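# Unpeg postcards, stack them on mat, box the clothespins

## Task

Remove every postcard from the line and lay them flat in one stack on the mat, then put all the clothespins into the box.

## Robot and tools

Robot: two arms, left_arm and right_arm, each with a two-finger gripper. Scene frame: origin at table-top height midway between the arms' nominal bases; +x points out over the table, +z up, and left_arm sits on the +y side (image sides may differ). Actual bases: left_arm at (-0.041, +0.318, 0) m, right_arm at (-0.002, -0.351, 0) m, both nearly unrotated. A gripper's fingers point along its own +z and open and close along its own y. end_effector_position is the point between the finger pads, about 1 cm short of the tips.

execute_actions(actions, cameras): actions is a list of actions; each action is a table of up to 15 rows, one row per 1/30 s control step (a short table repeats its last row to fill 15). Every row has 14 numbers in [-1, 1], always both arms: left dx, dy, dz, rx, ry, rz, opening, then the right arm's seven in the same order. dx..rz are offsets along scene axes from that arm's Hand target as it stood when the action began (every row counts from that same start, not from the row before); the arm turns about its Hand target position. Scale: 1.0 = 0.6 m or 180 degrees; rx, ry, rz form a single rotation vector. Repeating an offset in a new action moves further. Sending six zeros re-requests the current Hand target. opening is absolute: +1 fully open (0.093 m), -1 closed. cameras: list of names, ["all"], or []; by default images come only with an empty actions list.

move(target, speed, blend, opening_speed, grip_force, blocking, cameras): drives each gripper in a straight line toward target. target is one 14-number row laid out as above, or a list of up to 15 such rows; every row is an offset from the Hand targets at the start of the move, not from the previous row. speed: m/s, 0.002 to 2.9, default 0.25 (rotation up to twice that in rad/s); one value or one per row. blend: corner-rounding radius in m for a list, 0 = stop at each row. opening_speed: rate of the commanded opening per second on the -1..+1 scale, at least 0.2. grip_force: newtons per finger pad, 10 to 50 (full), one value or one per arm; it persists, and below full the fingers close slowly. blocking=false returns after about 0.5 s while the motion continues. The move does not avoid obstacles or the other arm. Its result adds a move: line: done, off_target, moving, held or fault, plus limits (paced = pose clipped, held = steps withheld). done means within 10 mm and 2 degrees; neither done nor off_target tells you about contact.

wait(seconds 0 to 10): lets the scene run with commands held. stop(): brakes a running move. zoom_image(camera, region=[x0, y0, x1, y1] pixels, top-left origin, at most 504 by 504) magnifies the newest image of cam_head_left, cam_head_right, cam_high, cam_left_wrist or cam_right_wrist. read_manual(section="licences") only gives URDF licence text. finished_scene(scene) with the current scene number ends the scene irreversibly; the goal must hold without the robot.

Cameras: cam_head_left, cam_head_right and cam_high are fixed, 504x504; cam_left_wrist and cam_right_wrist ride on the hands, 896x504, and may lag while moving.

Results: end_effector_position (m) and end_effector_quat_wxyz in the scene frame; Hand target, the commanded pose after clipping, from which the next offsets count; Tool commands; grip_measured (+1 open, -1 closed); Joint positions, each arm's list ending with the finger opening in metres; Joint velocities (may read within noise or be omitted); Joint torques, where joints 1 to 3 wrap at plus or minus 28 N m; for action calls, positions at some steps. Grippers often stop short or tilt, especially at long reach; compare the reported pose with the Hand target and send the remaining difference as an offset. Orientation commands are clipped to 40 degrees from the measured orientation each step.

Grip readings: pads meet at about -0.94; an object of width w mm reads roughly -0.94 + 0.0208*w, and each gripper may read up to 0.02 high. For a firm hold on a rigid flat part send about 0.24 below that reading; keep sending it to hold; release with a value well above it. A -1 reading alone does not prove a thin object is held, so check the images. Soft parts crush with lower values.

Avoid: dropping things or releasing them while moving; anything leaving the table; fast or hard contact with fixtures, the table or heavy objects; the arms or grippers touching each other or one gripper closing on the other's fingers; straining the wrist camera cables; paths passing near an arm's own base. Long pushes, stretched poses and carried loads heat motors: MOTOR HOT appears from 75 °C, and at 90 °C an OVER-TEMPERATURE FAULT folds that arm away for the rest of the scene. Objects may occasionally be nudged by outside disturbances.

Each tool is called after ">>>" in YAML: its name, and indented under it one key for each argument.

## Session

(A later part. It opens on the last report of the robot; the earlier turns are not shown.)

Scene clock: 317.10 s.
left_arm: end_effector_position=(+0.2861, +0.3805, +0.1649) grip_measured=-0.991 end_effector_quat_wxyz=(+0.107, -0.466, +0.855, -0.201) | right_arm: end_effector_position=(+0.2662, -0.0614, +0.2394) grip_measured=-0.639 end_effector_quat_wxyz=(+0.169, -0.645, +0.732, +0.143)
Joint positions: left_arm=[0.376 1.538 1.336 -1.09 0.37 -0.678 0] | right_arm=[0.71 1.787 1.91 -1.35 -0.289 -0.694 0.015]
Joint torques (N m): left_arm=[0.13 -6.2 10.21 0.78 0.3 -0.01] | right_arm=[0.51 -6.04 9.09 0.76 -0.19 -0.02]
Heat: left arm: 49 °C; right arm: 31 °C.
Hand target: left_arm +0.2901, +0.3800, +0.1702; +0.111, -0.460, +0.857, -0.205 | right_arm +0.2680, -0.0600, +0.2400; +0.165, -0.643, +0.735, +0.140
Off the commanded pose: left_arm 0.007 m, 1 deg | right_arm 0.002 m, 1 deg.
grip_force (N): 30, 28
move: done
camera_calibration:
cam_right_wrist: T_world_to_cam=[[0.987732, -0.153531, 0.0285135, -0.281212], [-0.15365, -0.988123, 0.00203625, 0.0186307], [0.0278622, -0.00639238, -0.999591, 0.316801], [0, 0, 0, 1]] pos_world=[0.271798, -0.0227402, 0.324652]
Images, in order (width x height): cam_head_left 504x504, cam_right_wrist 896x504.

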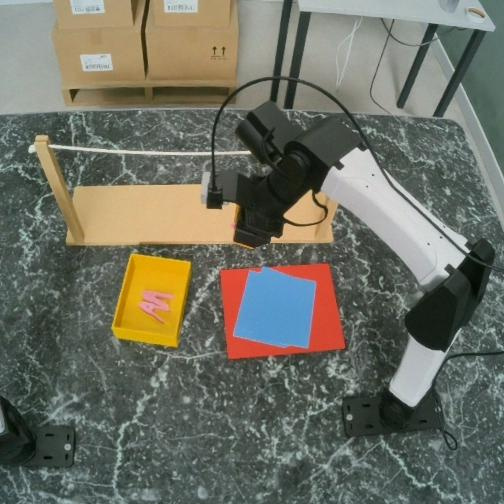

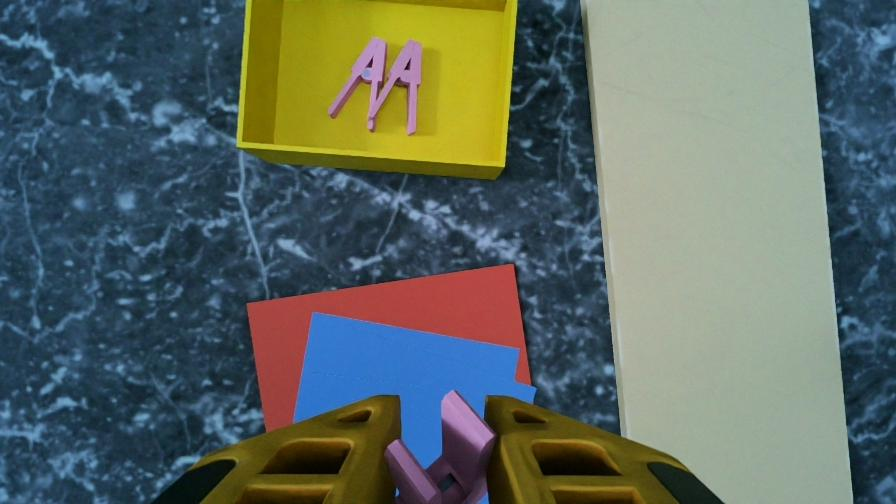

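>>> move:
  target:
    - [0, 0, 0, 0, 0, 0, -1, -0.0067, 0.1333, -0.025, -0.0386, 0.0074, 0.0068, -1]
    - [0, 0, 0, 0, 0, 0, -1, -0.0175, 0.2467, -0.1167, -0.0386, 0.0074, 0.0068, -1]
    - [0, 0, 0, 0, 0, 0, -1, -0.0175, 0.2583, -0.2667, -0.0386, 0.0074, 0.0068, -1]
  speed: [0.28, 0.22, 0.15]
  blend: [0.04, 0.03, 0]
  cameras: ["cam_head_left", "cam_right_wrist"]

Scene clock: 320.47 s.
left_arm: end_effector_position=(+0.2861, +0.3804, +0.1649) grip_measured=-0.991 end_effector_quat_wxyz=(+0.107, -0.466, +0.855, -0.201) | right_arm: end_effector_position=(+0.2586, +0.0905, +0.0696) grip_measured=-0.639 end_effector_quat_wxyz=(+0.099, -0.658, +0.739, +0.102)
Joint positions: left_arm=[0.376 1.538 1.336 -1.09 0.37 -0.678 0] | right_arm=[0.998 2.325 2.074 -1.072 -0.146 -0.448 0.015]
Joint torques (N m): left_arm=[0.16 -6.2 10.19 0.78 0.29 0] | right_arm=[0.98 -13.44 6.37 0.9 -0.06 0.01]
Heat: left arm: 47 °C; right arm: 32 °C.
Hand target: left_arm +0.2901, +0.3800, +0.1702; +0.111, -0.460, +0.857, -0.205 | right_arm +0.2574, +0.0951, +0.0800; +0.116, -0.658, +0.736, +0.104
Off the commanded pose: left_arm 0.007 m, 1 deg | right_arm 0.011 m, 2 deg.
grip_force (N): 30, 28
move: off_target (right_arm)
camera_calibration:
cam_right_wrist: T_world_to_cam=[[0.990848, -0.134962, 0.00224177, -0.24629], [-0.133534, -0.977668, 0.162277, 0.150551], [-0.0197096, -0.161092, -0.986743, 0.17373], [0, 0, 0, 1]] pos_world=[0.267564, 0.141935, 0.147548]
Images, in order (width x height): cam_head_left 504x504, cam_right_wrist 896x504.

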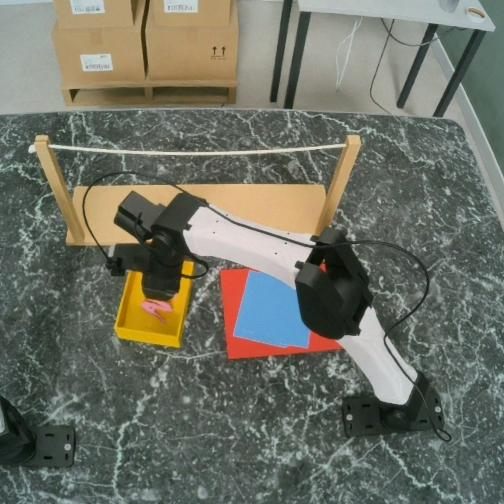

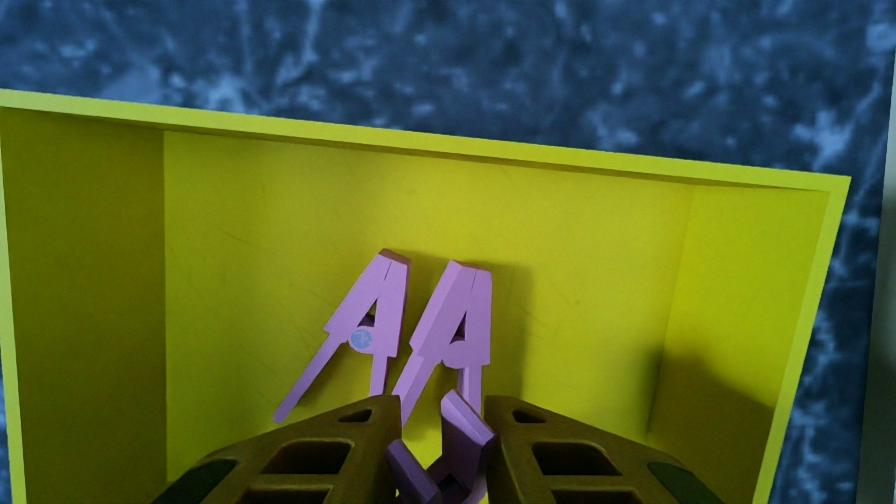

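>>> move:
  target:
    - [0, 0, 0, 0, 0, 0, -1, 0.044, 0.0158, 0, 0, 0, 0, -1]
    - [0, 0, 0, 0, 0, 0, -1, 0.044, 0.0158, -0.0517, 0, 0, 0, -1]
    - [0, 0, 0, 0, 0, 0, -1, 0.044, 0.0158, -0.0517, 0, 0, 0, -0.05]
  speed: [0.15, 0.05, 0.05]
  blend: [0.01, 0, 0]
  opening_speed: 0.6
  cameras: ["cam_right_wrist"]

Scene clock: 326.57 s.
left_arm: end_effector_position=(+0.2861, +0.3804, +0.1649) grip_measured=-0.991 end_effector_quat_wxyz=(+0.107, -0.466, +0.855, -0.201) | right_arm: end_effector_position=(+0.2819, +0.1040, +0.0616) grip_measured=-0.052 end_effector_quat_wxyz=(+0.121, -0.656, +0.737, +0.105)
Joint positions: left_arm=[0.376 1.538 1.336 -1.09 0.37 -0.678 0] | right_arm=[0.976 2.401 2.163 -1.044 -0.146 -0.467 0.043]
Joint torques (N m): left_arm=[0.14 -6.19 10.21 0.78 0.28 -0.01] | right_arm=[-0.05 -10 6.56 0.99 -0.18 -0.14]
Heat: left arm: 45 °C; right arm: 32 °C.
Hand target: left_arm +0.2901, +0.3800, +0.1702; +0.111, -0.460, +0.857, -0.205 | right_arm +0.2839, +0.1046, +0.0490; +0.116, -0.658, +0.737, +0.104
Off the commanded pose: left_arm 0.007 m, 1 deg | right_arm 0.013 m, 1 deg.
grip_force (N): 30, 28
move: off_target (right_arm); target 3's new opening was sent with right_arm's hand 0.013 m and 1 deg from that target
camera_calibration:
cam_right_wrist: T_world_to_cam=[[0.989884, -0.139406, 0.0263716, -0.268353], [-0.141626, -0.981991, 0.125044, 0.173194], [0.00846485, -0.127514, -0.991801, 0.157198], [0, 0, 0, 1]] pos_world=[0.288837, 0.15271, 0.14133]
Images, in order (width x height): cam_right_wrist 896x504.

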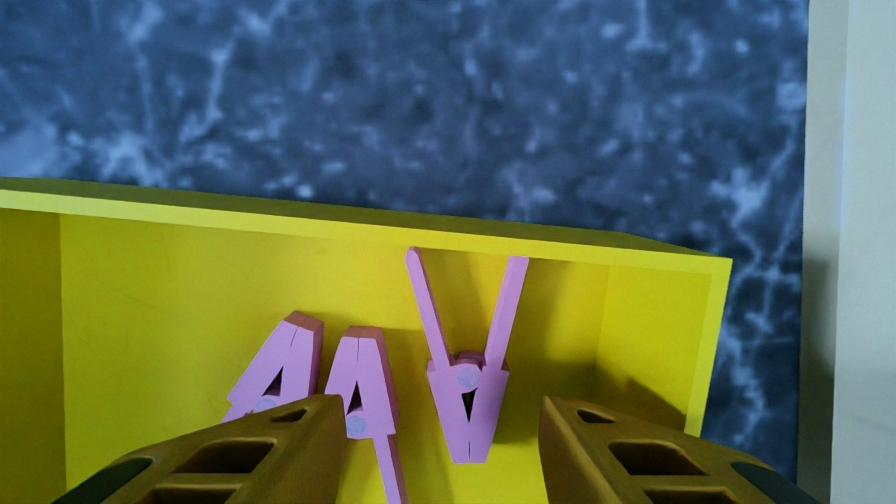

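>>> move:
  target:
    - [0, 0, 0, 0, 0, 0, -1, 0, 0, 0.08, 0, 0, 0, -0.05]
    - [0, 0, 0, 0, 0, 0, -1, -0.02, -0.03, 0.22, 0, 0, 0, -0.05]
  speed: [0.1, 0.2]
  blend: [0.02, 0]
  cameras: ["cam_right_wrist", "cam_head_left", "cam_high"]

Scene clock: 329.10 s.
left_arm: end_effector_position=(+0.2861, +0.3804, +0.1649) grip_measured=-0.991 end_effector_quat_wxyz=(+0.107, -0.466, +0.855, -0.201) | right_arm: end_effector_position=(+0.2706, +0.0876, +0.1862) grip_measured=-0.052 end_effector_quat_wxyz=(+0.139, -0.655, +0.734, +0.110)
Joint positions: left_arm=[0.376 1.538 1.336 -1.09 0.37 -0.678 0] | right_arm=[0.976 2.459 2.779 -1.565 -0.146 -0.467 0.043]
Joint torques (N m): left_arm=[0.1 -6.22 10.17 0.78 0.28 -0.01] | right_arm=[-0.18 -9.8 7.88 0.76 -0.18 -0.07]
Heat: left arm: 44 °C; right arm: 32 °C.
Hand target: left_arm +0.2901, +0.3800, +0.1702; +0.111, -0.460, +0.857, -0.205 | right_arm +0.2719, +0.0865, +0.1810; +0.116, -0.658, +0.737, +0.104
Off the commanded pose: left_arm 0.007 m, 1 deg | right_arm 0.005 m, 3 deg.
joint sent to its limit (right arm) — joint 4 (wrist pitch), lower limit. The joint targets still meet the commanded pose.
grip_force (N): 30, 28
move: off_target (right_arm)
camera_calibration:
cam_right_wrist: T_world_to_cam=[[0.989139, -0.140465, 0.0432889, -0.265469], [-0.143927, -0.985364, 0.0913374, 0.147156], [0.0298256, -0.0965758, -0.994879, 0.270939], [0, 0, 0, 1]] pos_world=[0.275685, 0.133879, 0.267603]
Images, in order (width x height): cam_head_left 504x504, cam_high 504x504, cam_right_wrist 896x504.

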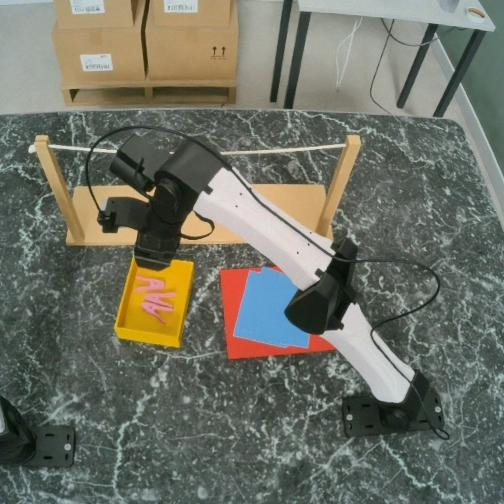

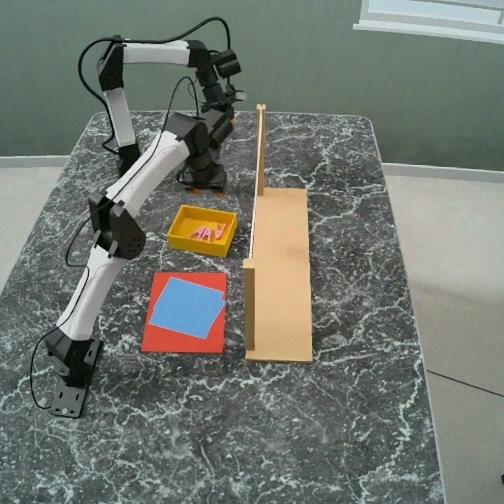

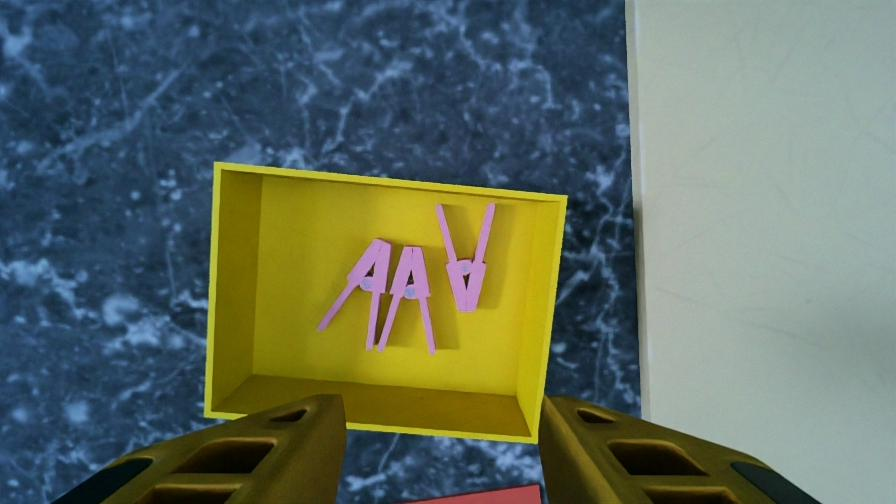

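>>> finished_scene:
  scene: 2

The scene is finished: the task was done.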